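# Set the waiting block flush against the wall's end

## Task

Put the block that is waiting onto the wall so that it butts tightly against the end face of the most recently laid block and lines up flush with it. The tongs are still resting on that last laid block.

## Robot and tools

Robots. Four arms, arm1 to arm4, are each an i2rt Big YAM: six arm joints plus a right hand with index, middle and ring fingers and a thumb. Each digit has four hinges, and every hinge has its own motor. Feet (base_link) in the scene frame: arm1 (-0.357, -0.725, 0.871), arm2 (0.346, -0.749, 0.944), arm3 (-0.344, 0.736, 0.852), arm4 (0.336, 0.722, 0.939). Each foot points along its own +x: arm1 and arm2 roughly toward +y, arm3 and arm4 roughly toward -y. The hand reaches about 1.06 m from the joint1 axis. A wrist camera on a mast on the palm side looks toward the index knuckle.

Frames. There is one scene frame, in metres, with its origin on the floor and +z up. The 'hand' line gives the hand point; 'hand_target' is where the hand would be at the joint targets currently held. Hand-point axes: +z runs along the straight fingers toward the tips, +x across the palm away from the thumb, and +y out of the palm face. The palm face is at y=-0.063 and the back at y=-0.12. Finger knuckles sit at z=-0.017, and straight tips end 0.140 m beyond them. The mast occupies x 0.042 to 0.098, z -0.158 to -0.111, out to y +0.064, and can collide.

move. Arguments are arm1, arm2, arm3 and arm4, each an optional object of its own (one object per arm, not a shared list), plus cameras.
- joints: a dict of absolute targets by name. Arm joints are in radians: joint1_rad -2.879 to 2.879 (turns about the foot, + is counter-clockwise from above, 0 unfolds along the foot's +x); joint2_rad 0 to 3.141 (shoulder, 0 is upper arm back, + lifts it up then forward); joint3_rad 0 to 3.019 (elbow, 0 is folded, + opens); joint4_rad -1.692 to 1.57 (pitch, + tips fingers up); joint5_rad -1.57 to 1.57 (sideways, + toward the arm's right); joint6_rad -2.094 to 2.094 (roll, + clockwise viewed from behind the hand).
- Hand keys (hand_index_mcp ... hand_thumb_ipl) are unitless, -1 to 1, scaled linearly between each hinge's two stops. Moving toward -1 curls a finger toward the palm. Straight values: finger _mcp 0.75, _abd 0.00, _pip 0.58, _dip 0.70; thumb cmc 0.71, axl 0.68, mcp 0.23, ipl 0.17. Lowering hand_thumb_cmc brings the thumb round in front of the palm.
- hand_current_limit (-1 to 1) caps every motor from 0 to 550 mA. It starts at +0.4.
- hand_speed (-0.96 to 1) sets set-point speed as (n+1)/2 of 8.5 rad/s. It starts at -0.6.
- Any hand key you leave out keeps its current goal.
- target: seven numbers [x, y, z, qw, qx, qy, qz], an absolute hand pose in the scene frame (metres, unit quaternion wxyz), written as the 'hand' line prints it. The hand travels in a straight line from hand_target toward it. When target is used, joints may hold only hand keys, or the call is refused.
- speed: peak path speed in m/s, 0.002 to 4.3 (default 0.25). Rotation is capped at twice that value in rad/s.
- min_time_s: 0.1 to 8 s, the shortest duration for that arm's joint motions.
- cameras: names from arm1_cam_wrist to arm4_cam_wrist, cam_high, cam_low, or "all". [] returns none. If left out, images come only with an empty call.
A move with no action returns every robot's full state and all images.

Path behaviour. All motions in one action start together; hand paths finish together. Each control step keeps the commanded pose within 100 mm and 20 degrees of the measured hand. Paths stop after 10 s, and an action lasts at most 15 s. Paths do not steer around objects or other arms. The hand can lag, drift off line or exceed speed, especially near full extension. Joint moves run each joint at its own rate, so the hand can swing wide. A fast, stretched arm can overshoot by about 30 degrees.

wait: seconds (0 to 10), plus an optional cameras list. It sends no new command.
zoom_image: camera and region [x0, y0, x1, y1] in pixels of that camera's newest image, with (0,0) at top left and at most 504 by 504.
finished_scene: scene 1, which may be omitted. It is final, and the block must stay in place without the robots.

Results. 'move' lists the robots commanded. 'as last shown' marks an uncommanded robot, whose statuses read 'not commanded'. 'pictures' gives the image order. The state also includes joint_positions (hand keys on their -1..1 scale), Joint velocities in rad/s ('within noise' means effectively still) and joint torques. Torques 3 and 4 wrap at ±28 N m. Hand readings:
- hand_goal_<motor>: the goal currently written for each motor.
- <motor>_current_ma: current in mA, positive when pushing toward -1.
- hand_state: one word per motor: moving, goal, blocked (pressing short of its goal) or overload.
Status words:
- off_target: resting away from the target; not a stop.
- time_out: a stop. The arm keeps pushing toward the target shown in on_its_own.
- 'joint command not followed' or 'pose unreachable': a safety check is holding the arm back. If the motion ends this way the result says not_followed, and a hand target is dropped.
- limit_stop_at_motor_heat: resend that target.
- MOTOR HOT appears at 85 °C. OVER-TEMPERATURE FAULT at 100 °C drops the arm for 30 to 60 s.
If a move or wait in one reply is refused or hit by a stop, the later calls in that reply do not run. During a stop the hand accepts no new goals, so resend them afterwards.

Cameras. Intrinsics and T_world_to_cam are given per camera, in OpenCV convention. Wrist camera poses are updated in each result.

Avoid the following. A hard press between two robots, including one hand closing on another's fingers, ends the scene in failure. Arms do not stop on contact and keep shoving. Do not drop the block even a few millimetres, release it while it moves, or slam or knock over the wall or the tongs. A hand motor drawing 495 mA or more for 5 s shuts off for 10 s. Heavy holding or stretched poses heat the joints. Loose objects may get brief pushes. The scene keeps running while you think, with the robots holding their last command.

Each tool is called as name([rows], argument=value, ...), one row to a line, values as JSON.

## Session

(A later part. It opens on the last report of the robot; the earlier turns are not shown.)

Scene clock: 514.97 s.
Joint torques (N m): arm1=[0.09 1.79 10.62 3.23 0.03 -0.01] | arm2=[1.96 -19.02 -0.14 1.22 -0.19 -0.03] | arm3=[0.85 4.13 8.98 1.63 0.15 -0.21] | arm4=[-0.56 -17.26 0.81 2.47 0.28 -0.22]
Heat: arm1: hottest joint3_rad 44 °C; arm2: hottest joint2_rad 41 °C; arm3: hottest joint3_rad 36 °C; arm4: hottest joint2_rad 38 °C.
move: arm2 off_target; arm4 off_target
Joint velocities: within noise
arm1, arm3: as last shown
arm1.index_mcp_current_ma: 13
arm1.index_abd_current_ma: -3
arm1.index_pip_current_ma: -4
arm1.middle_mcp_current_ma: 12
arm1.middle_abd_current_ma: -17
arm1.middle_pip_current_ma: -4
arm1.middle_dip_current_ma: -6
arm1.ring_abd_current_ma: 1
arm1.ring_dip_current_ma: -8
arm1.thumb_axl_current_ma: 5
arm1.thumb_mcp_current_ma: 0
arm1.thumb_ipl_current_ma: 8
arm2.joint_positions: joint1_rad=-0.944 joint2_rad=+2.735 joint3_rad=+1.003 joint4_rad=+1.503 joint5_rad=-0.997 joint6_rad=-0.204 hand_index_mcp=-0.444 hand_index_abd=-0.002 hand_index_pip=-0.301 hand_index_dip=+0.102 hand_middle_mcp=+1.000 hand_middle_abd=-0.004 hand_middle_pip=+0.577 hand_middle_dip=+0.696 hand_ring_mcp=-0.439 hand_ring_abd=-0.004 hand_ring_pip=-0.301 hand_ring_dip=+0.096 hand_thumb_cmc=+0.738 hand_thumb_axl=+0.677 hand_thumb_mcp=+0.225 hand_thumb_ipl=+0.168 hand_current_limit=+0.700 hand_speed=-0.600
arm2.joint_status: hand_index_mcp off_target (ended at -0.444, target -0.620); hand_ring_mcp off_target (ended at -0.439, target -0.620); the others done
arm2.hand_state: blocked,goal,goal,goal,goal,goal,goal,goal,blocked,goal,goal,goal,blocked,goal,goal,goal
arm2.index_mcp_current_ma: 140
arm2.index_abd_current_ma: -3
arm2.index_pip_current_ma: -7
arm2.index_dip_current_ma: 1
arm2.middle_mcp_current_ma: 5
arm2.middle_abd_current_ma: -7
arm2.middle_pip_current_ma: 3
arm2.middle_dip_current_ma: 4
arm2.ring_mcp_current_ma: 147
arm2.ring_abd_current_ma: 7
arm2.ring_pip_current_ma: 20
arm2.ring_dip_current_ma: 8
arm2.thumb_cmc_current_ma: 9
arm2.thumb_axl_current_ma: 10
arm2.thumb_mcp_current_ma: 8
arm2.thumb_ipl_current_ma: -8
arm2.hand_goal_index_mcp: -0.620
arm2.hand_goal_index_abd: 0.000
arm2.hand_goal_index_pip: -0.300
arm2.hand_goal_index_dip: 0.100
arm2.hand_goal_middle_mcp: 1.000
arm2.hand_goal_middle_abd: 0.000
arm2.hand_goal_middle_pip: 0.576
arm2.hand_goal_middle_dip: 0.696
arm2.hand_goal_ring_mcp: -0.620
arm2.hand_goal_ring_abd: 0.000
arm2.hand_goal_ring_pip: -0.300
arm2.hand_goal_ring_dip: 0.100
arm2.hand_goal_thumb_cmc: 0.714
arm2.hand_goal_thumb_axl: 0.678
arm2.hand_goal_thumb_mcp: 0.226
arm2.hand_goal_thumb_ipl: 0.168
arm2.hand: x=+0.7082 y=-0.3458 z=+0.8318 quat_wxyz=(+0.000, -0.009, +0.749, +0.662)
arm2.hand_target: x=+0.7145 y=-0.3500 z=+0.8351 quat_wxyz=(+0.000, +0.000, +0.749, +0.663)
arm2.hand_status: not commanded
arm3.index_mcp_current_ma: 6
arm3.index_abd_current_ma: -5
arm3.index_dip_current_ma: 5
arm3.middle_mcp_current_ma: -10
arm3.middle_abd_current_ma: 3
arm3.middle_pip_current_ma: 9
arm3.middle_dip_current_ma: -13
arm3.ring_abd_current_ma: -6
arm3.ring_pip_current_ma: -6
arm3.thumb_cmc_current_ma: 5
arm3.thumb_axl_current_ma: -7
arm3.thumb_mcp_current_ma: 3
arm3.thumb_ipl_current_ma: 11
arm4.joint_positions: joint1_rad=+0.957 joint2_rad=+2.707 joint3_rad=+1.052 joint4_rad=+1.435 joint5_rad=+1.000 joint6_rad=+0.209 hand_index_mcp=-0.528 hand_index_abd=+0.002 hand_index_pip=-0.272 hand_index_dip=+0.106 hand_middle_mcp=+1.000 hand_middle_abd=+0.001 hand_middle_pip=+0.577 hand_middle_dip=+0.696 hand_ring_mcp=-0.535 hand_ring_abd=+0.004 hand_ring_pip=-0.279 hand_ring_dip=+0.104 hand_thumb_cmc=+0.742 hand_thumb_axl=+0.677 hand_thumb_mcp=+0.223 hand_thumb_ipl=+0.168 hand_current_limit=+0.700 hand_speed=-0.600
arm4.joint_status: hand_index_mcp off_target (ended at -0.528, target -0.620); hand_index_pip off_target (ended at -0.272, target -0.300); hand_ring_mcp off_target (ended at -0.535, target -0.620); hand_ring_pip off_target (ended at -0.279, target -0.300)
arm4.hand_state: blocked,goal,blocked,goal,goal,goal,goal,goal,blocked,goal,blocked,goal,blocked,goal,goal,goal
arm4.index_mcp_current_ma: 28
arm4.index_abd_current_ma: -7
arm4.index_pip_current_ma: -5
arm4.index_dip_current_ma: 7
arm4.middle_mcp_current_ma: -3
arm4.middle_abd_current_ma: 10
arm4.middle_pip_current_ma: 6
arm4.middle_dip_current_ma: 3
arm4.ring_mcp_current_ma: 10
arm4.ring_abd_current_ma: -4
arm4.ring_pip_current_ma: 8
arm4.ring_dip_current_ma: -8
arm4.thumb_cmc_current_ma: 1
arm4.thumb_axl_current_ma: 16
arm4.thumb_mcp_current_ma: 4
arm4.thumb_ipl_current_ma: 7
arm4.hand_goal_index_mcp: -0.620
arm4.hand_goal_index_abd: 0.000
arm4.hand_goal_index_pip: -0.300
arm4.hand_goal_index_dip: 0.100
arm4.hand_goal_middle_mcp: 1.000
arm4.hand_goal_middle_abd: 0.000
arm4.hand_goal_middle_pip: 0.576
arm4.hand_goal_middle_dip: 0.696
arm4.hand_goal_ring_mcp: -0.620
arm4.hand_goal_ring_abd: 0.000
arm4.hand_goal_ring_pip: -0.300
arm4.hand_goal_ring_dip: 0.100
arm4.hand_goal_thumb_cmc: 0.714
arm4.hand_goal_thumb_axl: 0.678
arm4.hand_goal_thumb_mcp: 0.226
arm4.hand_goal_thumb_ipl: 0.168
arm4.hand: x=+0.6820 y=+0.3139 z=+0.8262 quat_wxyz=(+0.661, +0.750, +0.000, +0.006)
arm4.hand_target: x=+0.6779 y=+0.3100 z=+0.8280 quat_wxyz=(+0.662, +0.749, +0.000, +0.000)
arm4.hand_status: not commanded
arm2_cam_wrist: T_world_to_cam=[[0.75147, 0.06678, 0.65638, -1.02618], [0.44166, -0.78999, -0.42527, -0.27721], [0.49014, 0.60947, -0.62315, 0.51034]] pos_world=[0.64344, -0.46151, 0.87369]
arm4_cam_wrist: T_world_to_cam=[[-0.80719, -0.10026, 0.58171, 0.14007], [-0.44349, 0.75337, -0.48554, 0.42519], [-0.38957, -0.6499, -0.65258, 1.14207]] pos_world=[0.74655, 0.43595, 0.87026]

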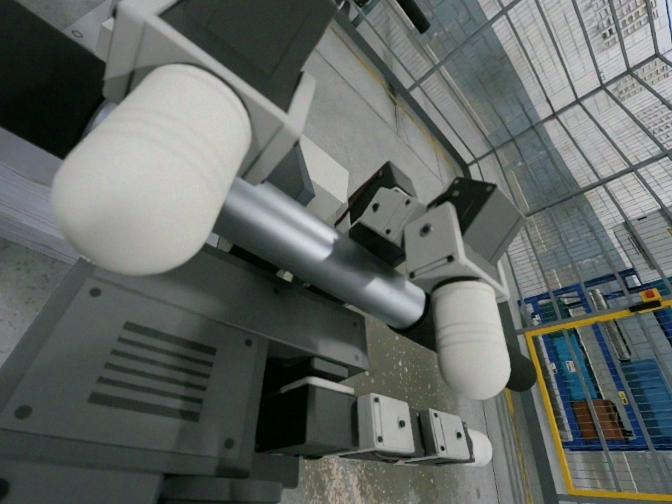

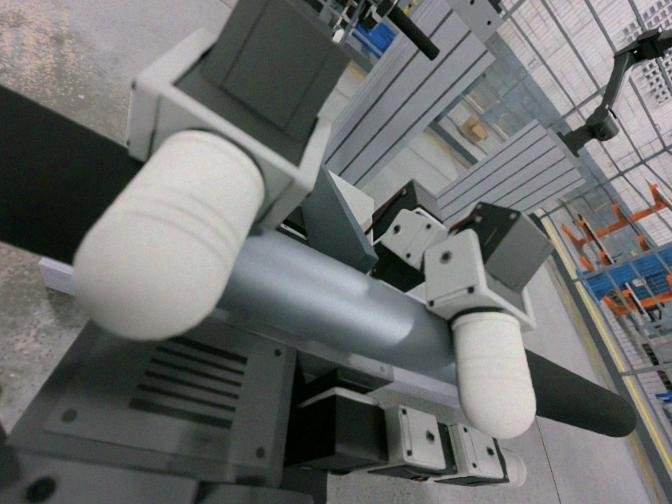

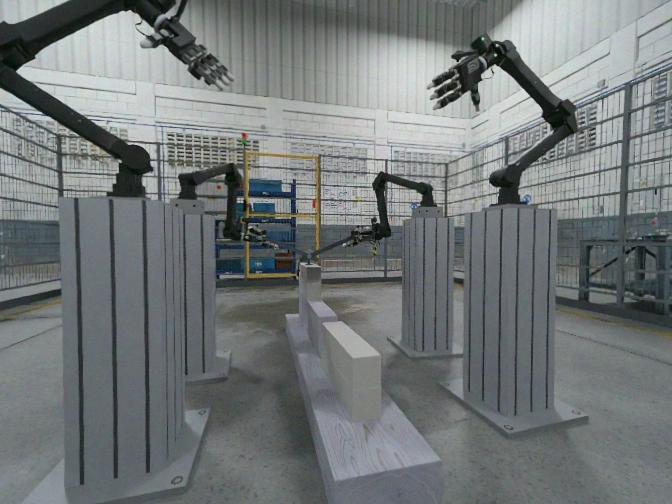

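move(arm2={"target": [0.7115, -0.370, 0.845, 0, 0, 0.749, 0.6626], "speed": 0.06, "joints": {"hand_index_mcp": -0.95, "hand_ring_mcp": -0.95, "hand_index_pip": -0.5, "hand_ring_pip": -0.5}}, arm4={"target": [0.680, 0.330, 0.840, 0.6626, 0.749, 0, 0], "speed": 0.06, "joints": {"hand_index_mcp": -0.95, "hand_ring_mcp": -0.95, "hand_index_pip": -0.5, "hand_ring_pip": -0.5}}, cameras=["arm2_cam_wrist", "arm4_cam_wrist", "cam_low", "cam_high"])

zoom_image(camera="cam_high", region=[280, 340, 400, 504])

zoom_image(camera="cam_low", region=[220, 200, 400, 320])

Scene clock: 523.50 s.
Joint torques (N m): arm1=[-0.15 1.9 10.59 3.15 0.04 -0.01] | arm2=[-1.03 -21.01 -2.52 1.94 -1.34 -0.3] | arm3=[1.03 4.42 9.02 1.63 0.16 -0.2] | arm4=[2.02 -18.78 -0.09 2.25 1.51 -0.08]
Heat: arm1: hottest joint3_rad 44 °C; arm2: hottest joint2_rad 41 °C; arm3: hottest joint3_rad 36 °C; arm4: hottest joint2_rad 38 °C.
move: arm2 off_target; arm4 off_target
Joint velocities: within noise
arm1, arm3: as last shown
arm1.index_mcp_current_ma: 9
arm1.index_abd_current_ma: -6
arm1.index_pip_current_ma: 0
arm1.index_dip_current_ma: -10
arm1.middle_mcp_current_ma: 10
arm1.middle_abd_current_ma: -2
arm1.middle_pip_current_ma: -1
arm1.middle_dip_current_ma: -3
arm1.ring_mcp_current_ma: -7
arm1.ring_abd_current_ma: 2
arm1.ring_pip_current_ma: 5
arm1.ring_dip_current_ma: -5
arm1.thumb_cmc_current_ma: 8
arm1.thumb_axl_current_ma: 0
arm1.thumb_mcp_current_ma: -4
arm1.thumb_ipl_current_ma: -2
arm2.joint_positions: joint1_rad=-0.943 joint2_rad=+2.733 joint3_rad=+0.985 joint4_rad=+1.499 joint5_rad=-1.005 joint6_rad=-0.200 hand_index_mcp=-0.572 hand_index_abd=+0.012 hand_index_pip=-0.494 hand_index_dip=+0.102 hand_middle_mcp=+1.000 hand_middle_abd=-0.004 hand_middle_pip=+0.577 hand_middle_dip=+0.696 hand_ring_mcp=-0.545 hand_ring_abd=+0.015 hand_ring_pip=-0.480 hand_ring_dip=+0.096 hand_thumb_cmc=+0.738 hand_thumb_axl=+0.677 hand_thumb_mcp=+0.225 hand_thumb_ipl=+0.168 hand_current_limit=+0.700 hand_speed=-0.600
arm2.joint_status: hand_index_mcp off_target (ended at -0.572, target -0.950); hand_ring_mcp off_target (ended at -0.545, target -0.950); hand_ring_pip off_target (ended at -0.480, target -0.500); the others done
arm2.hand_state: blocked,goal,goal,goal,goal,goal,goal,goal,blocked,goal,blocked,goal,blocked,goal,goal,goal
arm2.index_mcp_current_ma: 384
arm2.index_abd_current_ma: 4
arm2.index_pip_current_ma: 4
arm2.index_dip_current_ma: -12
arm2.middle_mcp_current_ma: 3
arm2.middle_abd_current_ma: -19
arm2.middle_pip_current_ma: 13
arm2.middle_dip_current_ma: 5
arm2.ring_mcp_current_ma: 383
arm2.ring_abd_current_ma: 21
arm2.ring_pip_current_ma: 17
arm2.ring_dip_current_ma: -6
arm2.thumb_cmc_current_ma: 12
arm2.thumb_axl_current_ma: -10
arm2.thumb_mcp_current_ma: -14
arm2.thumb_ipl_current_ma: 12
arm2.hand_goal_index_mcp: -0.950
arm2.hand_goal_index_abd: 0.000
arm2.hand_goal_index_pip: -0.500
arm2.hand_goal_index_dip: 0.100
arm2.hand_goal_middle_mcp: 1.000
arm2.hand_goal_middle_abd: 0.000
arm2.hand_goal_middle_pip: 0.576
arm2.hand_goal_middle_dip: 0.696
arm2.hand_goal_ring_mcp: -0.950
arm2.hand_goal_ring_abd: 0.000
arm2.hand_goal_ring_pip: -0.500
arm2.hand_goal_ring_dip: 0.100
arm2.hand_goal_thumb_cmc: 0.714
arm2.hand_goal_thumb_axl: 0.678
arm2.hand_goal_thumb_mcp: 0.226
arm2.hand_goal_thumb_ipl: 0.168
arm2.hand: x=+0.7024 y=-0.3484 z=+0.8299 quat_wxyz=(-0.011, -0.004, +0.752, +0.659)
arm2.hand_target: x=+0.7113 y=-0.3686 z=+0.8440 quat_wxyz=(+0.000, +0.000, +0.749, +0.663)
arm2.hand_status: off_target (0.028 m and 1.4 deg from the pose sent, 0.028 m and 1.0 deg at the start)
arm3.index_mcp_current_ma: 13
arm3.index_pip_current_ma: 10
arm3.index_dip_current_ma: 3
arm3.middle_mcp_current_ma: -5
arm3.middle_abd_current_ma: 5
arm3.middle_pip_current_ma: 7
arm3.middle_dip_current_ma: -11
arm3.ring_mcp_current_ma: -2
arm3.ring_abd_current_ma: -7
arm3.ring_pip_current_ma: -1
arm3.ring_dip_current_ma: -2
arm3.thumb_cmc_current_ma: -1
arm3.thumb_axl_current_ma: -5
arm3.thumb_mcp_current_ma: 0
arm3.thumb_ipl_current_ma: 3
arm4.joint_positions: joint1_rad=+0.964 joint2_rad=+2.693 joint3_rad=+1.014 joint4_rad=+1.435 joint5_rad=+1.012 joint6_rad=+0.209 hand_index_mcp=-0.610 hand_index_abd=-0.026 hand_index_pip=-0.306 hand_index_dip=+0.106 hand_middle_mcp=+1.000 hand_middle_abd=+0.003 hand_middle_pip=+0.577 hand_middle_dip=+0.696 hand_ring_mcp=-0.612 hand_ring_abd=+0.034 hand_ring_pip=-0.302 hand_ring_dip=+0.112 hand_thumb_cmc=+0.742 hand_thumb_axl=+0.677 hand_thumb_mcp=+0.223 hand_thumb_ipl=+0.168 hand_current_limit=+0.700 hand_speed=-0.600
arm4.joint_status: hand_index_mcp off_target (ended at -0.610, target -0.950); hand_index_pip off_target (ended at -0.306, target -0.500); hand_ring_mcp off_target (ended at -0.612, target -0.950); hand_ring_pip off_target (ended at -0.302, target -0.500)
arm4.hand_state: blocked,blocked,blocked,goal,goal,goal,goal,goal,blocked,blocked,blocked,goal,blocked,goal,goal,goal
arm4.index_mcp_current_ma: 238
arm4.index_abd_current_ma: -7
arm4.index_pip_current_ma: 99
arm4.index_dip_current_ma: 7
arm4.middle_mcp_current_ma: -3
arm4.middle_abd_current_ma: 4
arm4.middle_pip_current_ma: 3
arm4.middle_dip_current_ma: 0
arm4.ring_mcp_current_ma: 239
arm4.ring_abd_current_ma: 3
arm4.ring_pip_current_ma: 109
arm4.ring_dip_current_ma: -10
arm4.thumb_cmc_current_ma: 6
arm4.thumb_axl_current_ma: 14
arm4.thumb_mcp_current_ma: 1
arm4.thumb_ipl_current_ma: 6
arm4.hand_goal_index_mcp: -0.950
arm4.hand_goal_index_abd: 0.000
arm4.hand_goal_index_pip: -0.500
arm4.hand_goal_index_dip: 0.100
arm4.hand_goal_middle_mcp: 1.000
arm4.hand_goal_middle_abd: 0.000
arm4.hand_goal_middle_pip: 0.576
arm4.hand_goal_middle_dip: 0.696
arm4.hand_goal_ring_mcp: -0.950
arm4.hand_goal_ring_abd: 0.000
arm4.hand_goal_ring_pip: -0.500
arm4.hand_goal_ring_dip: 0.100
arm4.hand_goal_thumb_cmc: 0.714
arm4.hand_goal_thumb_axl: 0.678
arm4.hand_goal_thumb_mcp: 0.226
arm4.hand_goal_thumb_ipl: 0.168
arm4.hand: x=+0.6747 y=+0.3217 z=+0.8291 quat_wxyz=(+0.657, +0.754, +0.006, -0.004)
arm4.hand_target: x=+0.6800 y=+0.3297 z=+0.8396 quat_wxyz=(+0.663, +0.749, +0.000, +0.000)
arm4.hand_status: off_target (0.015 m and 1.1 deg from the pose sent, 0.021 m and 0.8 deg at the start)
pictures: arm2_cam_wrist, arm4_cam_wrist, cam_high, cam_low
arm2_cam_wrist: T_world_to_cam=[[0.76474, 0.07886, 0.6395, -1.01149], [0.43872, -0.79061, -0.42714, -0.27413], [0.47191, 0.60722, -0.63921, 0.53892]] pos_world=[0.63947, -0.46421, 0.87423]
arm4_cam_wrist: T_world_to_cam=[[-0.79446, -0.10258, 0.59859, 0.11146], [-0.45063, 0.76033, -0.4678, 0.40539], [-0.40714, -0.64139, -0.65028, 1.15343]] pos_world=[0.74084, 0.44301, 0.87297]

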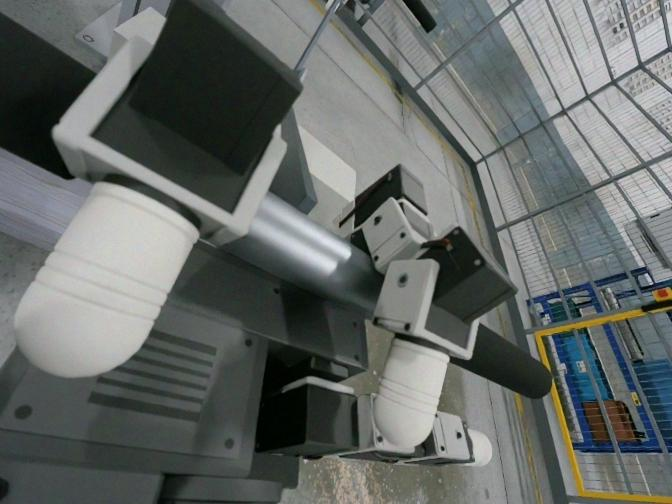

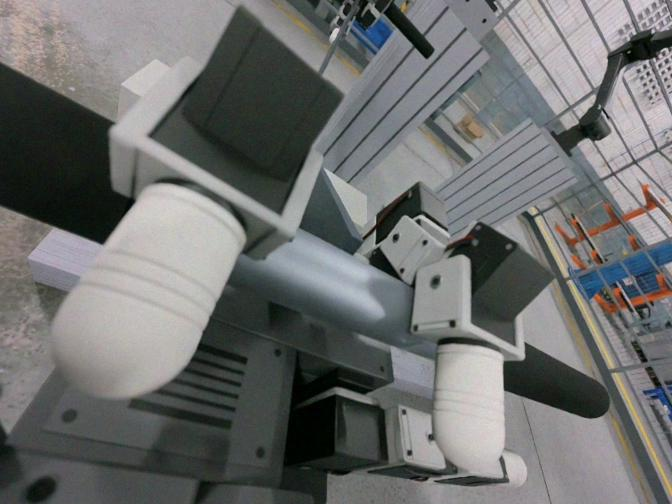

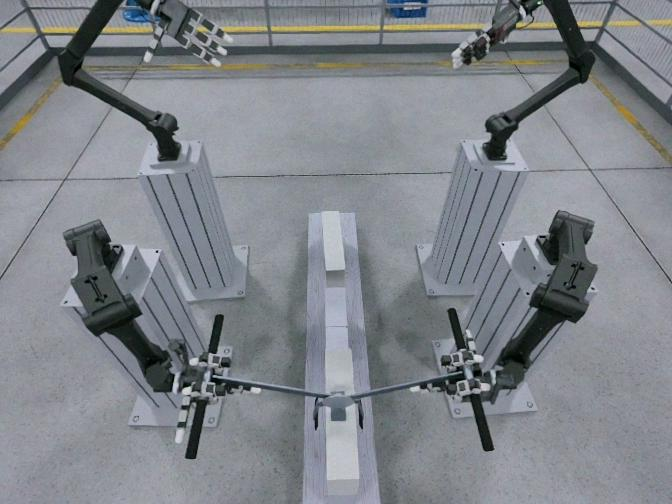

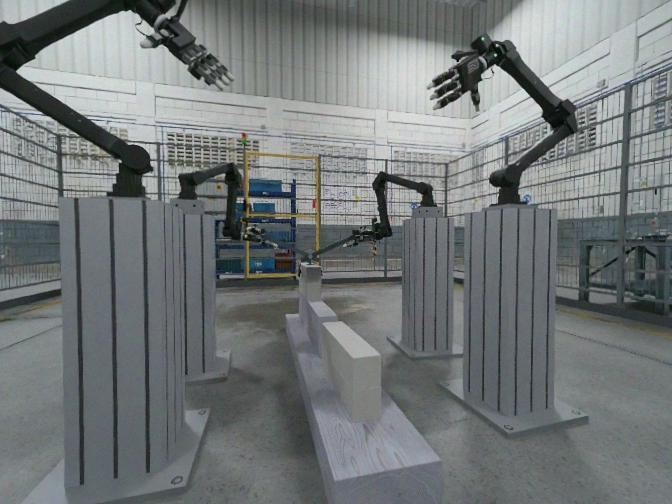

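Scaled by 3.073 from the camera's image (finer frame: 960x720).

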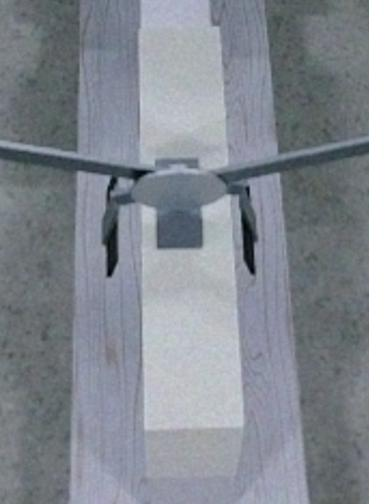

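Scaled by 2.800 from the camera's image (finer frame: 960x720).

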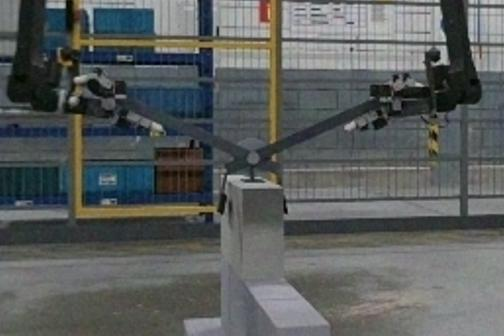

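move(arm2={"target": [0.7165, -0.362, 0.865, 0, 0, 0.749, 0.6626], "speed": 0.06}, arm4={"target": [0.685, 0.345, 0.860, 0.6626, 0.749, 0, 0], "speed": 0.06}, cameras=["cam_low", "cam_high"])

zoom_image(camera="cam_high", region=[280, 340, 400, 504])

zoom_image(camera="cam_low", region=[220, 200, 400, 320])

Scene clock: 529.27 s.
Joint torques (N m): arm1=[0.09 1.9 10.66 3.18 0.04 -0.01] | arm2=[-0.21 -23.53 -2.36 2.09 -0.98 -0.17] | arm3=[0.79 4.19 8.99 1.66 0.15 -0.2] | arm4=[4.48 -20.89 -0.77 2.91 1.66 0.05]
Heat: arm1: hottest joint3_rad 44 °C; arm2: hottest joint2_rad 41 °C; arm3: hottest joint3_rad 36 °C; arm4: hottest joint2_rad 38 °C.
move: arm2 off_target; arm4 off_target
Joint velocities: within noise
arm1.joint_positions: joint1_rad=-0.140 joint2_rad=+0.642 joint3_rad=+1.354 joint4_rad=-1.269 joint5_rad=+0.066 joint6_rad=+1.174 hand_index_mcp=+0.755 hand_index_abd=+0.000 hand_index_pip=+0.577 hand_index_dip=+0.696 hand_middle_mcp=+0.755 hand_middle_abd=+0.000 hand_middle_pip=+0.577 hand_middle_dip=+0.696 hand_ring_mcp=+0.755 hand_ring_abd=+0.000 hand_ring_pip=+0.577 hand_ring_dip=+0.696 hand_thumb_cmc=+0.715 hand_thumb_axl=+0.677 hand_thumb_mcp=+0.226 hand_thumb_ipl=+0.168 hand_current_limit=+0.400 hand_speed=-0.600
arm1.joint_status: not commanded
arm1.hand_state: goal,goal,goal,goal,goal,goal,goal,goal,goal,goal,goal,goal,goal,goal,goal,goal
arm1.index_mcp_current_ma: -7
arm1.index_abd_current_ma: -4
arm1.index_pip_current_ma: -4
arm1.index_dip_current_ma: -11
arm1.middle_mcp_current_ma: 10
arm1.middle_abd_current_ma: -6
arm1.middle_pip_current_ma: -11
arm1.middle_dip_current_ma: -1
arm1.ring_mcp_current_ma: -3
arm1.ring_abd_current_ma: 1
arm1.ring_pip_current_ma: 10
arm1.ring_dip_current_ma: -6
arm1.thumb_cmc_current_ma: 3
arm1.thumb_axl_current_ma: 0
arm1.thumb_mcp_current_ma: 2
arm1.thumb_ipl_current_ma: 7
arm1.hand_goal_index_mcp: 0.754
arm1.hand_goal_index_abd: 0.000
arm1.hand_goal_index_pip: 0.576
arm1.hand_goal_index_dip: 0.696
arm1.hand_goal_middle_mcp: 0.754
arm1.hand_goal_middle_abd: 0.000
arm1.hand_goal_middle_pip: 0.576
arm1.hand_goal_middle_dip: 0.696
arm1.hand_goal_ring_mcp: 0.754
arm1.hand_goal_ring_abd: 0.000
arm1.hand_goal_ring_pip: 0.576
arm1.hand_goal_ring_dip: 0.696
arm1.hand_goal_thumb_cmc: 0.714
arm1.hand_goal_thumb_axl: 0.678
arm1.hand_goal_thumb_mcp: 0.226
arm1.hand_goal_thumb_ipl: 0.168
arm1.hand: x=-0.2360 y=-0.4807 z=+1.4166 quat_wxyz=(-0.234, +0.523, +0.696, +0.431)
arm1.hand_target: x=-0.2361 y=-0.4829 z=+1.4269 quat_wxyz=(-0.240, +0.520, +0.691, +0.440)
arm1.hand_status: not commanded
arm2.joint_positions: joint1_rad=-0.944 joint2_rad=+2.707 joint3_rad=+0.964 joint4_rad=+1.455 joint5_rad=-1.003 joint6_rad=-0.206 hand_index_mcp=-0.580 hand_index_abd=+0.005 hand_index_pip=-0.485 hand_index_dip=+0.102 hand_middle_mcp=+1.000 hand_middle_abd=-0.003 hand_middle_pip=+0.577 hand_middle_dip=+0.696 hand_ring_mcp=-0.558 hand_ring_abd=+0.010 hand_ring_pip=-0.497 hand_ring_dip=+0.096 hand_thumb_cmc=+0.738 hand_thumb_axl=+0.677 hand_thumb_mcp=+0.225 hand_thumb_ipl=+0.168 hand_current_limit=+0.700 hand_speed=-0.600
arm2.joint_status: not commanded
arm2.hand_state: blocked,goal,goal,goal,goal,goal,goal,goal,blocked,goal,goal,goal,blocked,goal,goal,goal
arm2.index_mcp_current_ma: 362
arm2.index_abd_current_ma: 14
arm2.index_pip_current_ma: 0
arm2.index_dip_current_ma: -6
arm2.middle_mcp_current_ma: -13
arm2.middle_abd_current_ma: 6
arm2.middle_pip_current_ma: 11
arm2.middle_dip_current_ma: -2
arm2.ring_mcp_current_ma: 392
arm2.ring_abd_current_ma: -3
arm2.ring_pip_current_ma: 5
arm2.ring_dip_current_ma: 6
arm2.thumb_cmc_current_ma: 13
arm2.thumb_axl_current_ma: 0
arm2.thumb_mcp_current_ma: 0
arm2.thumb_ipl_current_ma: 10
arm2.hand_goal_index_mcp: -0.950
arm2.hand_goal_index_abd: 0.000
arm2.hand_goal_index_pip: -0.500
arm2.hand_goal_index_dip: 0.100
arm2.hand_goal_middle_mcp: 1.000
arm2.hand_goal_middle_abd: 0.000
arm2.hand_goal_middle_pip: 0.576
arm2.hand_goal_middle_dip: 0.696
arm2.hand_goal_ring_mcp: -0.950
arm2.hand_goal_ring_abd: 0.000
arm2.hand_goal_ring_pip: -0.500
arm2.hand_goal_ring_dip: 0.100
arm2.hand_goal_thumb_cmc: 0.714
arm2.hand_goal_thumb_axl: 0.678
arm2.hand_goal_thumb_mcp: 0.226
arm2.hand_goal_thumb_ipl: 0.168
arm2.hand: x=+0.7030 y=-0.3480 z=+0.8320 quat_wxyz=(-0.020, +0.005, +0.759, +0.651)
arm2.hand_target: x=+0.7161 y=-0.3609 z=+0.8630 quat_wxyz=(+0.000, +0.000, +0.749, +0.662)
arm2.hand_status: off_target (0.038 m and 3.0 deg from the pose sent, 0.040 m and 1.4 deg at the start)
arm3.joint_positions: joint1_rad=+0.296 joint2_rad=+0.560 joint3_rad=+1.336 joint4_rad=-1.386 joint5_rad=+0.016 joint6_rad=+1.066 hand_index_mcp=+0.755 hand_index_abd=+0.000 hand_index_pip=+0.577 hand_index_dip=+0.696 hand_middle_mcp=+0.755 hand_middle_abd=+0.000 hand_middle_pip=+0.577 hand_middle_dip=+0.696 hand_ring_mcp=+0.755 hand_ring_abd=+0.000 hand_ring_pip=+0.577 hand_ring_dip=+0.696 hand_thumb_cmc=+0.715 hand_thumb_axl=+0.677 hand_thumb_mcp=+0.226 hand_thumb_ipl=+0.168 hand_current_limit=+0.400 hand_speed=-0.600
arm3.joint_status: not commanded
arm3.hand_state: goal,goal,goal,goal,goal,goal,goal,goal,goal,goal,goal,goal,goal,goal,goal,goal
arm3.index_mcp_current_ma: 12
arm3.index_abd_current_ma: -3
arm3.index_pip_current_ma: 6
arm3.index_dip_current_ma: 1
arm3.middle_mcp_current_ma: -6
arm3.middle_abd_current_ma: 4
arm3.middle_pip_current_ma: 2
arm3.middle_dip_current_ma: -11
arm3.ring_mcp_current_ma: -7
arm3.ring_abd_current_ma: -7
arm3.ring_pip_current_ma: -2
arm3.ring_dip_current_ma: -8
arm3.thumb_cmc_current_ma: 0
arm3.thumb_axl_current_ma: -4
arm3.thumb_mcp_current_ma: 0
arm3.thumb_ipl_current_ma: 7
arm3.hand_goal_index_mcp: 0.754
arm3.hand_goal_index_abd: 0.000
arm3.hand_goal_index_pip: 0.576
arm3.hand_goal_index_dip: 0.696
arm3.hand_goal_middle_mcp: 0.754
arm3.hand_goal_middle_abd: 0.000
arm3.hand_goal_middle_pip: 0.576
arm3.hand_goal_middle_dip: 0.696
arm3.hand_goal_ring_mcp: 0.754
arm3.hand_goal_ring_abd: 0.000
arm3.hand_goal_ring_pip: 0.576
arm3.hand_goal_ring_dip: 0.696
arm3.hand_goal_thumb_cmc: 0.714
arm3.hand_goal_thumb_axl: 0.678
arm3.hand_goal_thumb_mcp: 0.226
arm3.hand_goal_thumb_ipl: 0.168
arm3.hand: x=-0.3631 y=+0.4983 z=+1.3857 quat_wxyz=(+0.366, +0.820, -0.336, +0.285)
arm3.hand_target: x=-0.3636 y=+0.5002 z=+1.3981 quat_wxyz=(+0.376, +0.813, -0.334, +0.293)
arm3.hand_status: not commanded
arm4.joint_positions: joint1_rad=+0.970 joint2_rad=+2.670 joint3_rad=+0.974 joint4_rad=+1.394 joint5_rad=+1.044 joint6_rad=+0.218 hand_index_mcp=-0.611 hand_index_abd=+0.006 hand_index_pip=-0.378 hand_index_dip=+0.106 hand_middle_mcp=+1.000 hand_middle_abd=+0.003 hand_middle_pip=+0.577 hand_middle_dip=+0.696 hand_ring_mcp=-0.596 hand_ring_abd=+0.041 hand_ring_pip=-0.366 hand_ring_dip=+0.107 hand_thumb_cmc=+0.742 hand_thumb_axl=+0.677 hand_thumb_mcp=+0.223 hand_thumb_ipl=+0.168 hand_current_limit=+0.700 hand_speed=-0.600
arm4.joint_status: not commanded
arm4.hand_state: blocked,goal,blocked,goal,goal,goal,goal,goal,blocked,blocked,blocked,goal,blocked,goal,goal,goal
arm4.index_mcp_current_ma: 243
arm4.index_abd_current_ma: -8
arm4.index_pip_current_ma: 42
arm4.index_dip_current_ma: -8
arm4.middle_mcp_current_ma: -6
arm4.middle_abd_current_ma: 10
arm4.middle_pip_current_ma: 24
arm4.middle_dip_current_ma: -4
arm4.ring_mcp_current_ma: 271
arm4.ring_abd_current_ma: 0
arm4.ring_pip_current_ma: 69
arm4.ring_dip_current_ma: -7
arm4.thumb_cmc_current_ma: 8
arm4.thumb_axl_current_ma: 17
arm4.thumb_mcp_current_ma: 9
arm4.thumb_ipl_current_ma: 11
arm4.hand_goal_index_mcp: -0.950
arm4.hand_goal_index_abd: 0.000
arm4.hand_goal_index_pip: -0.500
arm4.hand_goal_index_dip: 0.100
arm4.hand_goal_middle_mcp: 1.000
arm4.hand_goal_middle_abd: 0.000
arm4.hand_goal_middle_pip: 0.576
arm4.hand_goal_middle_dip: 0.696
arm4.hand_goal_ring_mcp: -0.950
arm4.hand_goal_ring_abd: 0.000
arm4.hand_goal_ring_pip: -0.500
arm4.hand_goal_ring_dip: 0.100
arm4.hand_goal_thumb_cmc: 0.714
arm4.hand_goal_thumb_axl: 0.678
arm4.hand_goal_thumb_mcp: 0.226
arm4.hand_goal_thumb_ipl: 0.168
arm4.on_its_own: hand_index_pip moved -0.072 toward your old target -0.500; hand_ring_pip moved -0.063 toward your old target -0.500
arm4.hand: x=+0.6654 y=+0.3281 z=+0.8318 quat_wxyz=(+0.649, +0.760, +0.011, -0.029)
arm4.hand_target: x=+0.6842 y=+0.3441 z=+0.8579 quat_wxyz=(+0.662, +0.750, +0.000, +0.001)
arm4.hand_status: off_target (0.038 m and 4.1 deg from the pose sent, 0.040 m and 1.2 deg at the start)
pictures: cam_high, cam_low

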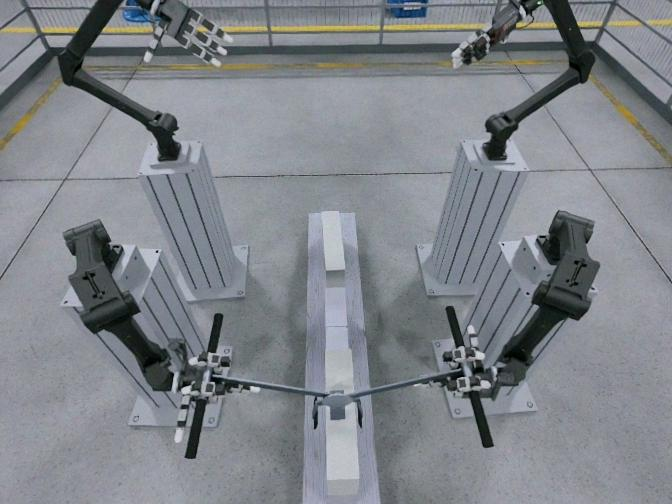

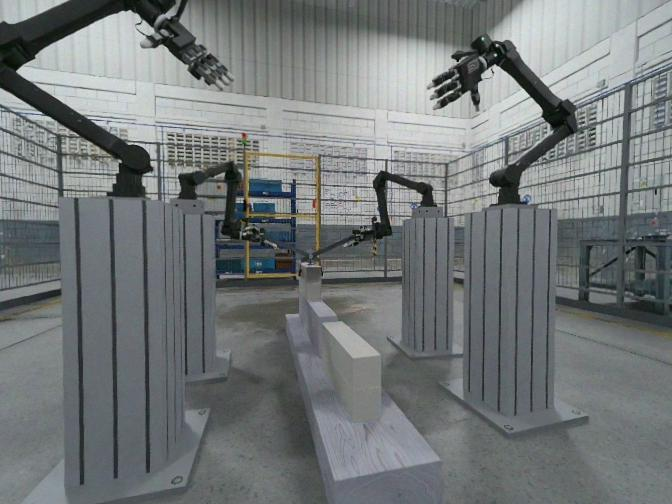

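Scaled by 3.073 from the camera's image (finer frame: 960x720).

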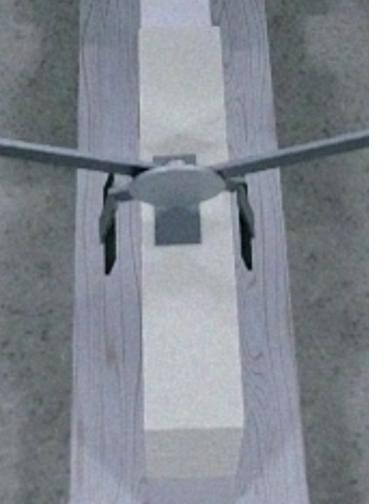

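Scaled by 2.800 from the camera's image (finer frame: 960x720).

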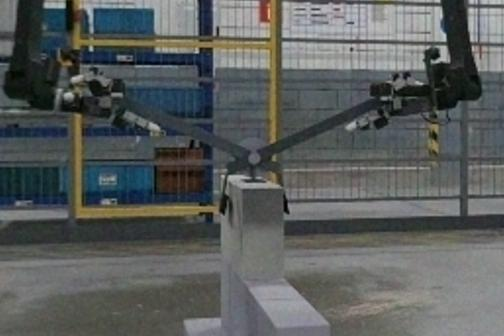

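move(arm2={"target": [0.7200, -0.355, 0.890, 0, 0, 0.749, 0.6626], "speed": 0.06}, arm4={"target": [0.695, 0.357, 0.885, 0.6626, 0.749, 0, 0], "speed": 0.06}, cameras=["cam_low", "cam_high", "arm2_cam_wrist", "arm4_cam_wrist"])

zoom_image(camera="cam_high", region=[280, 340, 400, 504])

zoom_image(camera="cam_low", region=[220, 200, 400, 320])

Scene clock: 538.40 s.
Joint torques (N m): arm1=[-0.03 1.9 10.63 3.19 0.03 -0.02] | arm2=[-0.79 -25.58 -1.57 2.71 -0.85 -0.17] | arm3=[0.91 4.19 8.99 1.61 0.16 -0.2] | arm4=[6.01 -23.18 -0.99 3.41 3.01 0]
Heat: arm1: hottest joint3_rad 44 °C; arm2: hottest joint2_rad 41 °C; arm3: hottest joint3_rad 36 °C; arm4: hottest joint2_rad 38 °C.
move: arm2 off_target; arm4 off_target
Joint velocities: within noise
arm1, arm3: as last shown
arm1.index_mcp_current_ma: 2
arm1.index_abd_current_ma: -7
arm1.index_pip_current_ma: 5
arm1.index_dip_current_ma: -8
arm1.middle_mcp_current_ma: 22
arm1.middle_abd_current_ma: -20
arm1.middle_pip_current_ma: 0
arm1.middle_dip_current_ma: -5
arm1.ring_mcp_current_ma: -8
arm1.ring_abd_current_ma: 7
arm1.ring_pip_current_ma: 0
arm1.ring_dip_current_ma: 2
arm1.thumb_cmc_current_ma: 13
arm1.thumb_ipl_current_ma: 10
arm2.joint_positions: joint1_rad=-0.929 joint2_rad=+2.667 joint3_rad=+0.922 joint4_rad=+1.399 joint5_rad=-0.997 joint6_rad=-0.206 hand_index_mcp=-0.592 hand_index_abd=+0.004 hand_index_pip=-0.498 hand_index_dip=+0.102 hand_middle_mcp=+1.000 hand_middle_abd=-0.003 hand_middle_pip=+0.577 hand_middle_dip=+0.696 hand_ring_mcp=-0.576 hand_ring_abd=+0.010 hand_ring_pip=-0.498 hand_ring_dip=+0.096 hand_thumb_cmc=+0.738 hand_thumb_axl=+0.677 hand_thumb_mcp=+0.225 hand_thumb_ipl=+0.168 hand_current_limit=+0.700 hand_speed=-0.600
arm2.joint_status: not commanded
arm2.hand_state: blocked,goal,goal,goal,goal,goal,goal,goal,blocked,goal,goal,goal,blocked,goal,goal,goal
arm2.index_mcp_current_ma: 362
arm2.index_abd_current_ma: 11
arm2.index_pip_current_ma: -14
arm2.index_dip_current_ma: -1
arm2.middle_mcp_current_ma: 11
arm2.middle_abd_current_ma: -9
arm2.middle_pip_current_ma: -4
arm2.middle_dip_current_ma: -2
arm2.ring_mcp_current_ma: 365
arm2.ring_abd_current_ma: 9
arm2.ring_pip_current_ma: 12
arm2.ring_dip_current_ma: 15
arm2.thumb_cmc_current_ma: 4
arm2.thumb_axl_current_ma: 0
arm2.thumb_mcp_current_ma: -2
arm2.thumb_ipl_current_ma: -9
arm2.hand_goal_index_mcp: -0.950
arm2.hand_goal_index_abd: 0.000
arm2.hand_goal_index_pip: -0.500
arm2.hand_goal_index_dip: 0.100
arm2.hand_goal_middle_mcp: 1.000
arm2.hand_goal_middle_abd: 0.000
arm2.hand_goal_middle_pip: 0.576
arm2.hand_goal_middle_dip: 0.696
arm2.hand_goal_ring_mcp: -0.950
arm2.hand_goal_ring_abd: 0.000
arm2.hand_goal_ring_pip: -0.500
arm2.hand_goal_ring_dip: 0.100
arm2.hand_goal_thumb_cmc: 0.714
arm2.hand_goal_thumb_axl: 0.678
arm2.hand_goal_thumb_mcp: 0.226
arm2.hand_goal_thumb_ipl: 0.168
arm2.hand: x=+0.6955 y=-0.3447 z=+0.8355 quat_wxyz=(-0.041, +0.018, +0.769, +0.637)
arm2.hand_target: x=+0.7185 y=-0.3543 z=+0.8860 quat_wxyz=(+0.001, -0.001, +0.750, +0.662)
arm2.hand_status: off_target (0.061 m and 6.3 deg from the pose sent, 0.061 m and 3.0 deg at the start)
arm3.index_mcp_current_ma: 6
arm3.index_abd_current_ma: -6
arm3.index_pip_current_ma: 11
arm3.index_dip_current_ma: 5
arm3.middle_mcp_current_ma: -7
arm3.middle_abd_current_ma: 3
arm3.middle_pip_current_ma: 8
arm3.middle_dip_current_ma: -8
arm3.ring_mcp_current_ma: -5
arm3.ring_abd_current_ma: -5
arm3.ring_pip_current_ma: 0
arm3.ring_dip_current_ma: -7
arm3.thumb_axl_current_ma: -6
arm3.thumb_mcp_current_ma: 2
arm3.thumb_ipl_current_ma: 5
arm4.joint_positions: joint1_rad=+0.985 joint2_rad=+2.617 joint3_rad=+0.943 joint4_rad=+1.327 joint5_rad=+1.045 joint6_rad=+0.244 hand_index_mcp=-0.566 hand_index_abd=-0.008 hand_index_pip=-0.469 hand_index_dip=+0.106 hand_middle_mcp=+1.000 hand_middle_abd=-0.001 hand_middle_pip=+0.577 hand_middle_dip=+0.696 hand_ring_mcp=-0.599 hand_ring_abd=+0.023 hand_ring_pip=-0.418 hand_ring_dip=+0.107 hand_thumb_cmc=+0.742 hand_thumb_axl=+0.677 hand_thumb_mcp=+0.223 hand_thumb_ipl=+0.168 hand_current_limit=+0.700 hand_speed=-0.600
arm4.joint_status: not commanded
arm4.hand_state: blocked,goal,blocked,goal,goal,goal,goal,goal,blocked,blocked,blocked,goal,blocked,goal,goal,goal
arm4.index_mcp_current_ma: 292
arm4.index_abd_current_ma: -3
arm4.index_pip_current_ma: 4
arm4.index_dip_current_ma: -4
arm4.middle_mcp_current_ma: -9
arm4.middle_abd_current_ma: 3
arm4.middle_pip_current_ma: 2
arm4.middle_dip_current_ma: -4
arm4.ring_mcp_current_ma: 264
arm4.ring_abd_current_ma: -4
arm4.ring_pip_current_ma: 34
arm4.ring_dip_current_ma: -10
arm4.thumb_cmc_current_ma: 13
arm4.thumb_axl_current_ma: 7
arm4.thumb_mcp_current_ma: 8
arm4.thumb_ipl_current_ma: 1
arm4.hand_goal_index_mcp: -0.950
arm4.hand_goal_index_abd: 0.000
arm4.hand_goal_index_pip: -0.500
arm4.hand_goal_index_dip: 0.100
arm4.hand_goal_middle_mcp: 1.000
arm4.hand_goal_middle_abd: 0.000
arm4.hand_goal_middle_pip: 0.576
arm4.hand_goal_middle_dip: 0.696
arm4.hand_goal_ring_mcp: -0.950
arm4.hand_goal_ring_abd: 0.000
arm4.hand_goal_ring_pip: -0.500
arm4.hand_goal_ring_dip: 0.100
arm4.hand_goal_thumb_cmc: 0.714
arm4.hand_goal_thumb_axl: 0.678
arm4.hand_goal_thumb_mcp: 0.226
arm4.hand_goal_thumb_ipl: 0.168
arm4.on_its_own: hand_index_pip moved -0.092 toward your old target -0.500; hand_ring_pip moved -0.053 toward your old target -0.500
arm4.hand: x=+0.6717 y=+0.3316 z=+0.8427 quat_wxyz=(+0.640, +0.767, +0.020, -0.031)
arm4.hand_target: x=+0.6936 y=+0.3550 z=+0.8806 quat_wxyz=(+0.661, +0.750, -0.001, +0.001)
arm4.hand_status: off_target (0.055 m and 5.4 deg from the pose sent, 0.067 m and 4.1 deg at the start)
pictures: arm2_cam_wrist, arm4_cam_wrist, cam_high, cam_low
arm2_cam_wrist: T_world_to_cam=[[0.80937, 0.11851, 0.57522, -0.9738], [0.41342, -0.81062, -0.4147, -0.26548], [0.41714, 0.57345, -0.70509, 0.62506]] pos_world=[0.63718, -0.45824, 0.89077]
arm4_cam_wrist: T_world_to_cam=[[-0.75921, -0.11706, 0.64023, 0.04801], [-0.4643, 0.78677, -0.40672, 0.3519], [-0.45611, -0.60605, -0.65167, 1.1898]] pos_world=[0.7425, 0.44983, 0.88775]

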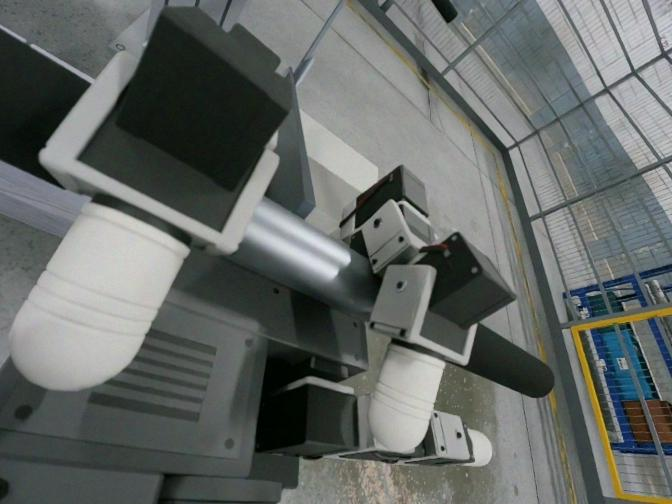

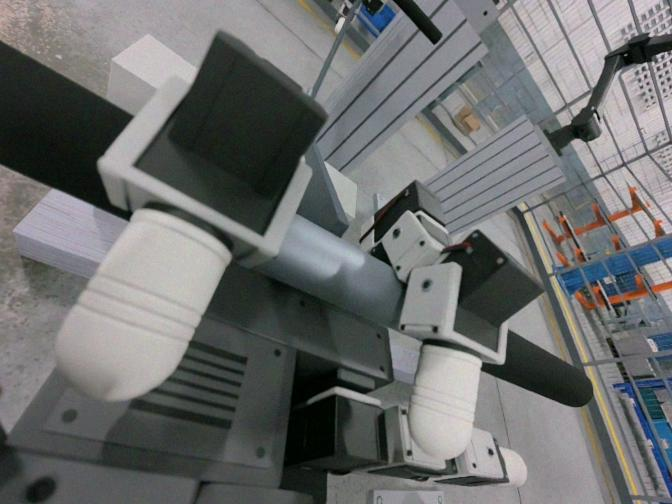

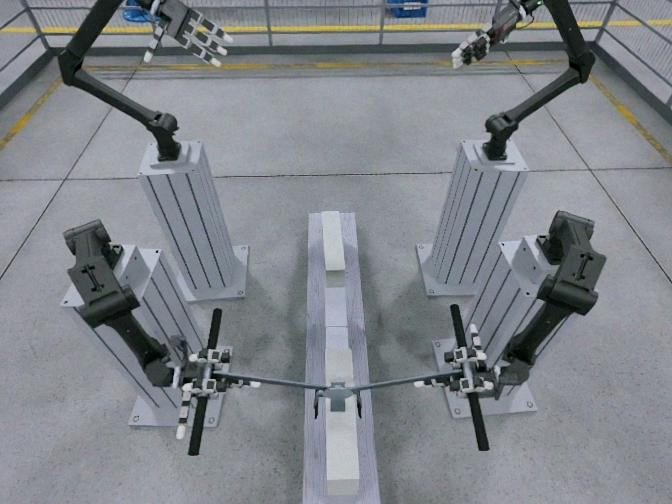

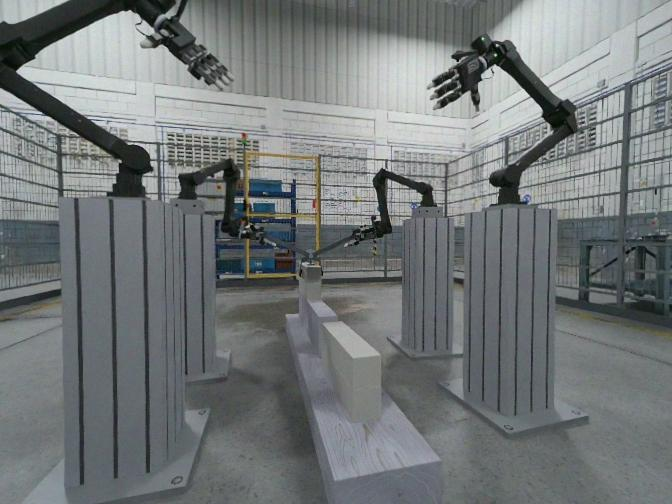

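Scaled by 3.073 from the camera's image (finer frame: 960x720).

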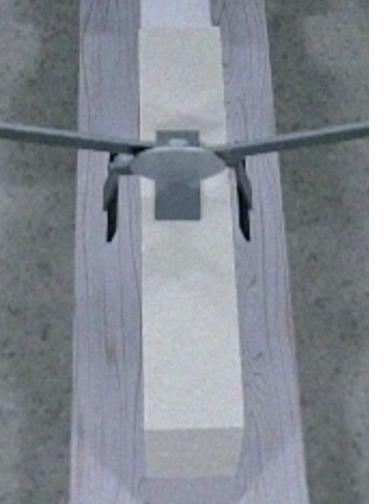

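Scaled by 2.800 from the camera's image (finer frame: 960x720).

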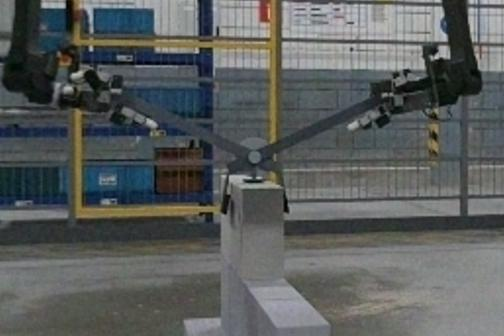

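move(arm2={"target": [0.7350, -0.355, 0.910, 0, 0, 0.73, 0.6834], "speed": 0.06}, arm4={"target": [0.710, 0.365, 0.905, 0.6834, 0.73, 0, 0], "speed": 0.06}, cameras=["cam_low", "cam_high", "arm2_cam_wrist", "arm4_cam_wrist"])

zoom_image(camera="cam_high", region=[280, 340, 400, 504])

zoom_image(camera="cam_low", region=[220, 200, 400, 320])

Scene clock: 543.90 s.
Joint torques (N m): arm1=[0.03 1.96 10.61 3.22 0.03 0] | arm2=[-1.26 -25.52 -0.44 4.92 -1.37 -0.06] | arm3=[1.03 4.13 9.03 1.65 0.15 -0.2] | arm4=[6.65 -23.47 0.39 5.89 3.09 -0.28]
Heat: arm1: hottest joint3_rad 44 °C; arm2: hottest joint2_rad 42 °C; arm3: hottest joint3_rad 37 °C; arm4: hottest joint2_rad 38 °C.
move: arm2 off_target; arm4 off_target
Joint velocities: within noise
arm1, arm3: as last shown
arm1.index_mcp_current_ma: -1
arm1.index_abd_current_ma: -12
arm1.index_pip_current_ma: -11
arm1.index_dip_current_ma: -13
arm1.middle_mcp_current_ma: 11
arm1.middle_abd_current_ma: -13
arm1.middle_pip_current_ma: -6
arm1.middle_dip_current_ma: -9
arm1.ring_mcp_current_ma: -5
arm1.ring_abd_current_ma: 1
arm1.ring_pip_current_ma: 7
arm1.ring_dip_current_ma: -8
arm1.thumb_cmc_current_ma: 10
arm1.thumb_axl_current_ma: 5
arm1.thumb_ipl_current_ma: 1
arm2.joint_positions: joint1_rad=-0.929 joint2_rad=+2.662 joint3_rad=+0.940 joint4_rad=+1.399 joint5_rad=-1.004 joint6_rad=-0.139 hand_index_mcp=-0.590 hand_index_abd=+0.006 hand_index_pip=-0.498 hand_index_dip=+0.102 hand_middle_mcp=+1.000 hand_middle_abd=+0.001 hand_middle_pip=+0.577 hand_middle_dip=+0.696 hand_ring_mcp=-0.574 hand_ring_abd=+0.015 hand_ring_pip=-0.498 hand_ring_dip=+0.096 hand_thumb_cmc=+0.738 hand_thumb_axl=+0.677 hand_thumb_mcp=+0.225 hand_thumb_ipl=+0.168 hand_current_limit=+0.700 hand_speed=-0.600
arm2.joint_status: not commanded
arm2.hand_state: blocked,goal,goal,goal,goal,goal,goal,goal,blocked,goal,goal,goal,blocked,goal,goal,goal
arm2.index_mcp_current_ma: 362
arm2.index_abd_current_ma: 3
arm2.index_pip_current_ma: -2
arm2.index_dip_current_ma: -4
arm2.middle_mcp_current_ma: 9
arm2.middle_abd_current_ma: -15
arm2.middle_pip_current_ma: 26
arm2.middle_dip_current_ma: 7
arm2.ring_mcp_current_ma: 365
arm2.ring_abd_current_ma: 11
arm2.ring_pip_current_ma: 24
arm2.ring_dip_current_ma: 2
arm2.thumb_cmc_current_ma: 9
arm2.thumb_axl_current_ma: -4
arm2.thumb_mcp_current_ma: -16
arm2.thumb_ipl_current_ma: -4
arm2.hand_goal_index_mcp: -0.950
arm2.hand_goal_index_abd: 0.000
arm2.hand_goal_index_pip: -0.500
arm2.hand_goal_index_dip: 0.100
arm2.hand_goal_middle_mcp: 1.000
arm2.hand_goal_middle_abd: 0.000
arm2.hand_goal_middle_pip: 0.576
arm2.hand_goal_middle_dip: 0.696
arm2.hand_goal_ring_mcp: -0.950
arm2.hand_goal_ring_abd: 0.000
arm2.hand_goal_ring_pip: -0.500
arm2.hand_goal_ring_dip: 0.100
arm2.hand_goal_thumb_cmc: 0.714
arm2.hand_goal_thumb_axl: 0.678
arm2.hand_goal_thumb_mcp: 0.226
arm2.hand_goal_thumb_ipl: 0.168
arm2.hand: x=+0.7061 y=-0.3407 z=+0.8383 quat_wxyz=(-0.058, +0.035, +0.764, +0.641)
arm2.hand_target: x=+0.7325 y=-0.3538 z=+0.9032 quat_wxyz=(+0.001, -0.002, +0.732, +0.681)
arm2.hand_status: off_target (0.079 m and 10.0 deg from the pose sent, 0.085 m and 8.6 deg at the start)
arm3.index_mcp_current_ma: 8
arm3.index_abd_current_ma: 1
arm3.index_pip_current_ma: 5
arm3.index_dip_current_ma: -2
arm3.middle_mcp_current_ma: -6
arm3.middle_pip_current_ma: 7
arm3.middle_dip_current_ma: -14
arm3.ring_mcp_current_ma: -4
arm3.ring_pip_current_ma: -6
arm3.ring_dip_current_ma: -11
arm3.thumb_cmc_current_ma: 1
arm3.thumb_mcp_current_ma: -1
arm3.thumb_ipl_current_ma: 12
arm4.joint_positions: joint1_rad=+1.004 joint2_rad=+2.613 joint3_rad=+0.949 joint4_rad=+1.337 joint5_rad=+1.079 joint6_rad=+0.199 hand_index_mcp=-0.540 hand_index_abd=-0.019 hand_index_pip=-0.472 hand_index_dip=+0.106 hand_middle_mcp=+1.000 hand_middle_abd=-0.001 hand_middle_pip=+0.577 hand_middle_dip=+0.696 hand_ring_mcp=-0.596 hand_ring_abd=+0.015 hand_ring_pip=-0.418 hand_ring_dip=+0.107 hand_thumb_cmc=+0.742 hand_thumb_axl=+0.677 hand_thumb_mcp=+0.223 hand_thumb_ipl=+0.168 hand_current_limit=+0.700 hand_speed=-0.600
arm4.joint_status: not commanded
arm4.hand_state: blocked,goal,blocked,goal,goal,goal,goal,goal,blocked,goal,blocked,goal,blocked,goal,goal,goal
arm4.index_mcp_current_ma: 327
arm4.index_abd_current_ma: 2
arm4.index_pip_current_ma: -2
arm4.index_dip_current_ma: 6
arm4.middle_mcp_current_ma: -6
arm4.middle_abd_current_ma: 7
arm4.middle_pip_current_ma: 7
arm4.middle_dip_current_ma: -12
arm4.ring_mcp_current_ma: 261
arm4.ring_abd_current_ma: -15
arm4.ring_pip_current_ma: 25
arm4.ring_dip_current_ma: 2
arm4.thumb_cmc_current_ma: -9
arm4.thumb_axl_current_ma: 7
arm4.thumb_mcp_current_ma: 21
arm4.thumb_ipl_current_ma: 10
arm4.hand_goal_index_mcp: -0.950
arm4.hand_goal_index_abd: 0.000
arm4.hand_goal_index_pip: -0.500
arm4.hand_goal_index_dip: 0.100
arm4.hand_goal_middle_mcp: 1.000
arm4.hand_goal_middle_abd: 0.000
arm4.hand_goal_middle_pip: 0.576
arm4.hand_goal_middle_dip: 0.696
arm4.hand_goal_ring_mcp: -0.950
arm4.hand_goal_ring_abd: 0.000
arm4.hand_goal_ring_pip: -0.500
arm4.hand_goal_ring_dip: 0.100
arm4.hand_goal_thumb_cmc: 0.714
arm4.hand_goal_thumb_axl: 0.678
arm4.hand_goal_thumb_mcp: 0.226
arm4.hand_goal_thumb_ipl: 0.168
arm4.hand: x=+0.6799 y=+0.3377 z=+0.8492 quat_wxyz=(+0.647, +0.761, +0.027, -0.046)
arm4.hand_target: x=+0.7072 y=+0.3626 z=+0.8982 quat_wxyz=(+0.679, +0.734, -0.003, +0.001)
arm4.hand_status: off_target (0.069 m and 8.2 deg from the pose sent, 0.080 m and 7.8 deg at the start)
pictures: arm2_cam_wrist, arm4_cam_wrist, cam_high, cam_low
arm2_cam_wrist: T_world_to_cam=[[0.83702, 0.10739, 0.53654, -0.97534], [0.38788, -0.80806, -0.44337, -0.22254], [0.38594, 0.57922, -0.71802, 0.65513]] pos_world=[0.64985, -0.45455, 0.89504]
arm4_cam_wrist: T_world_to_cam=[[-0.73887, -0.101, 0.66623, 0.00943], [-0.47325, 0.78161, -0.40635, 0.361], [-0.47969, -0.61553, -0.62531, 1.19831]] pos_world=[0.75263, 0.45639, 0.88972]

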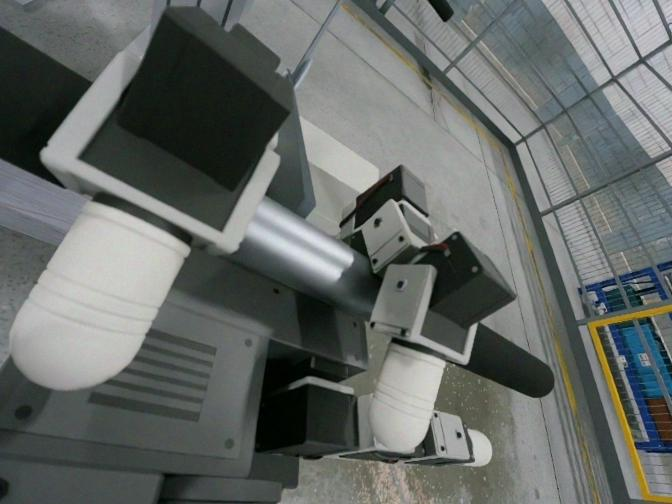

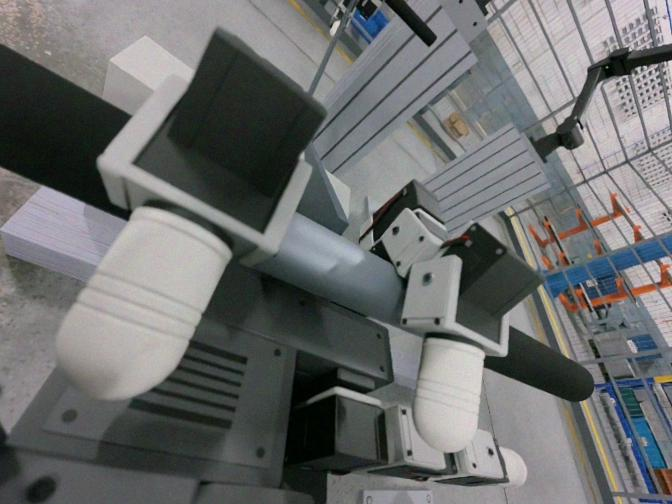

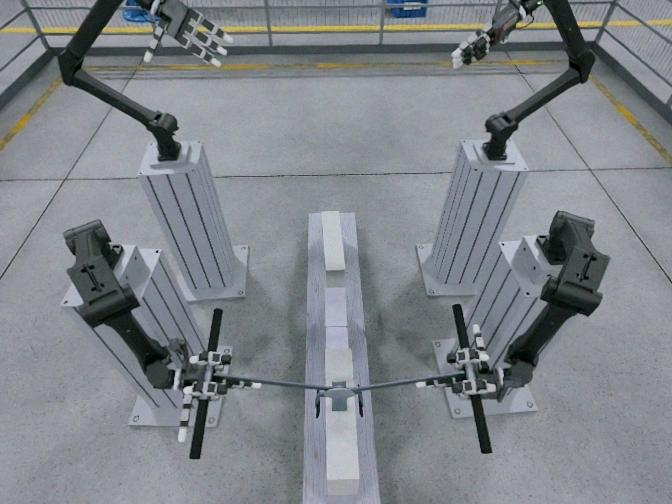

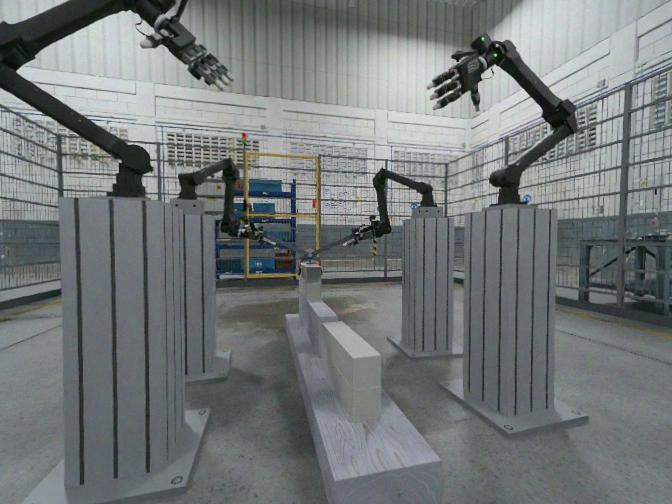

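Scaled by 3.073 from the camera's image (finer frame: 960x720).

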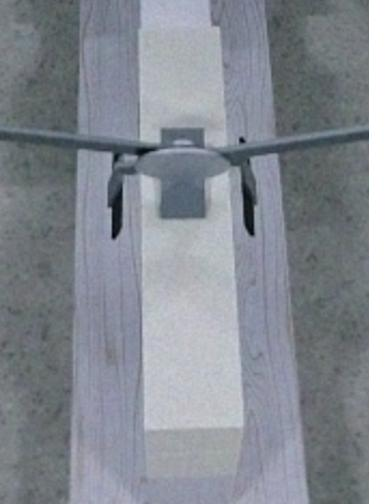

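Scaled by 2.800 from the camera's image (finer frame: 960x720).

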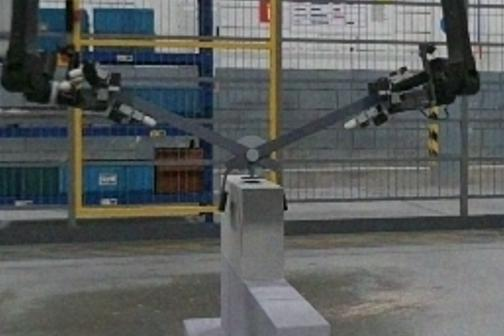

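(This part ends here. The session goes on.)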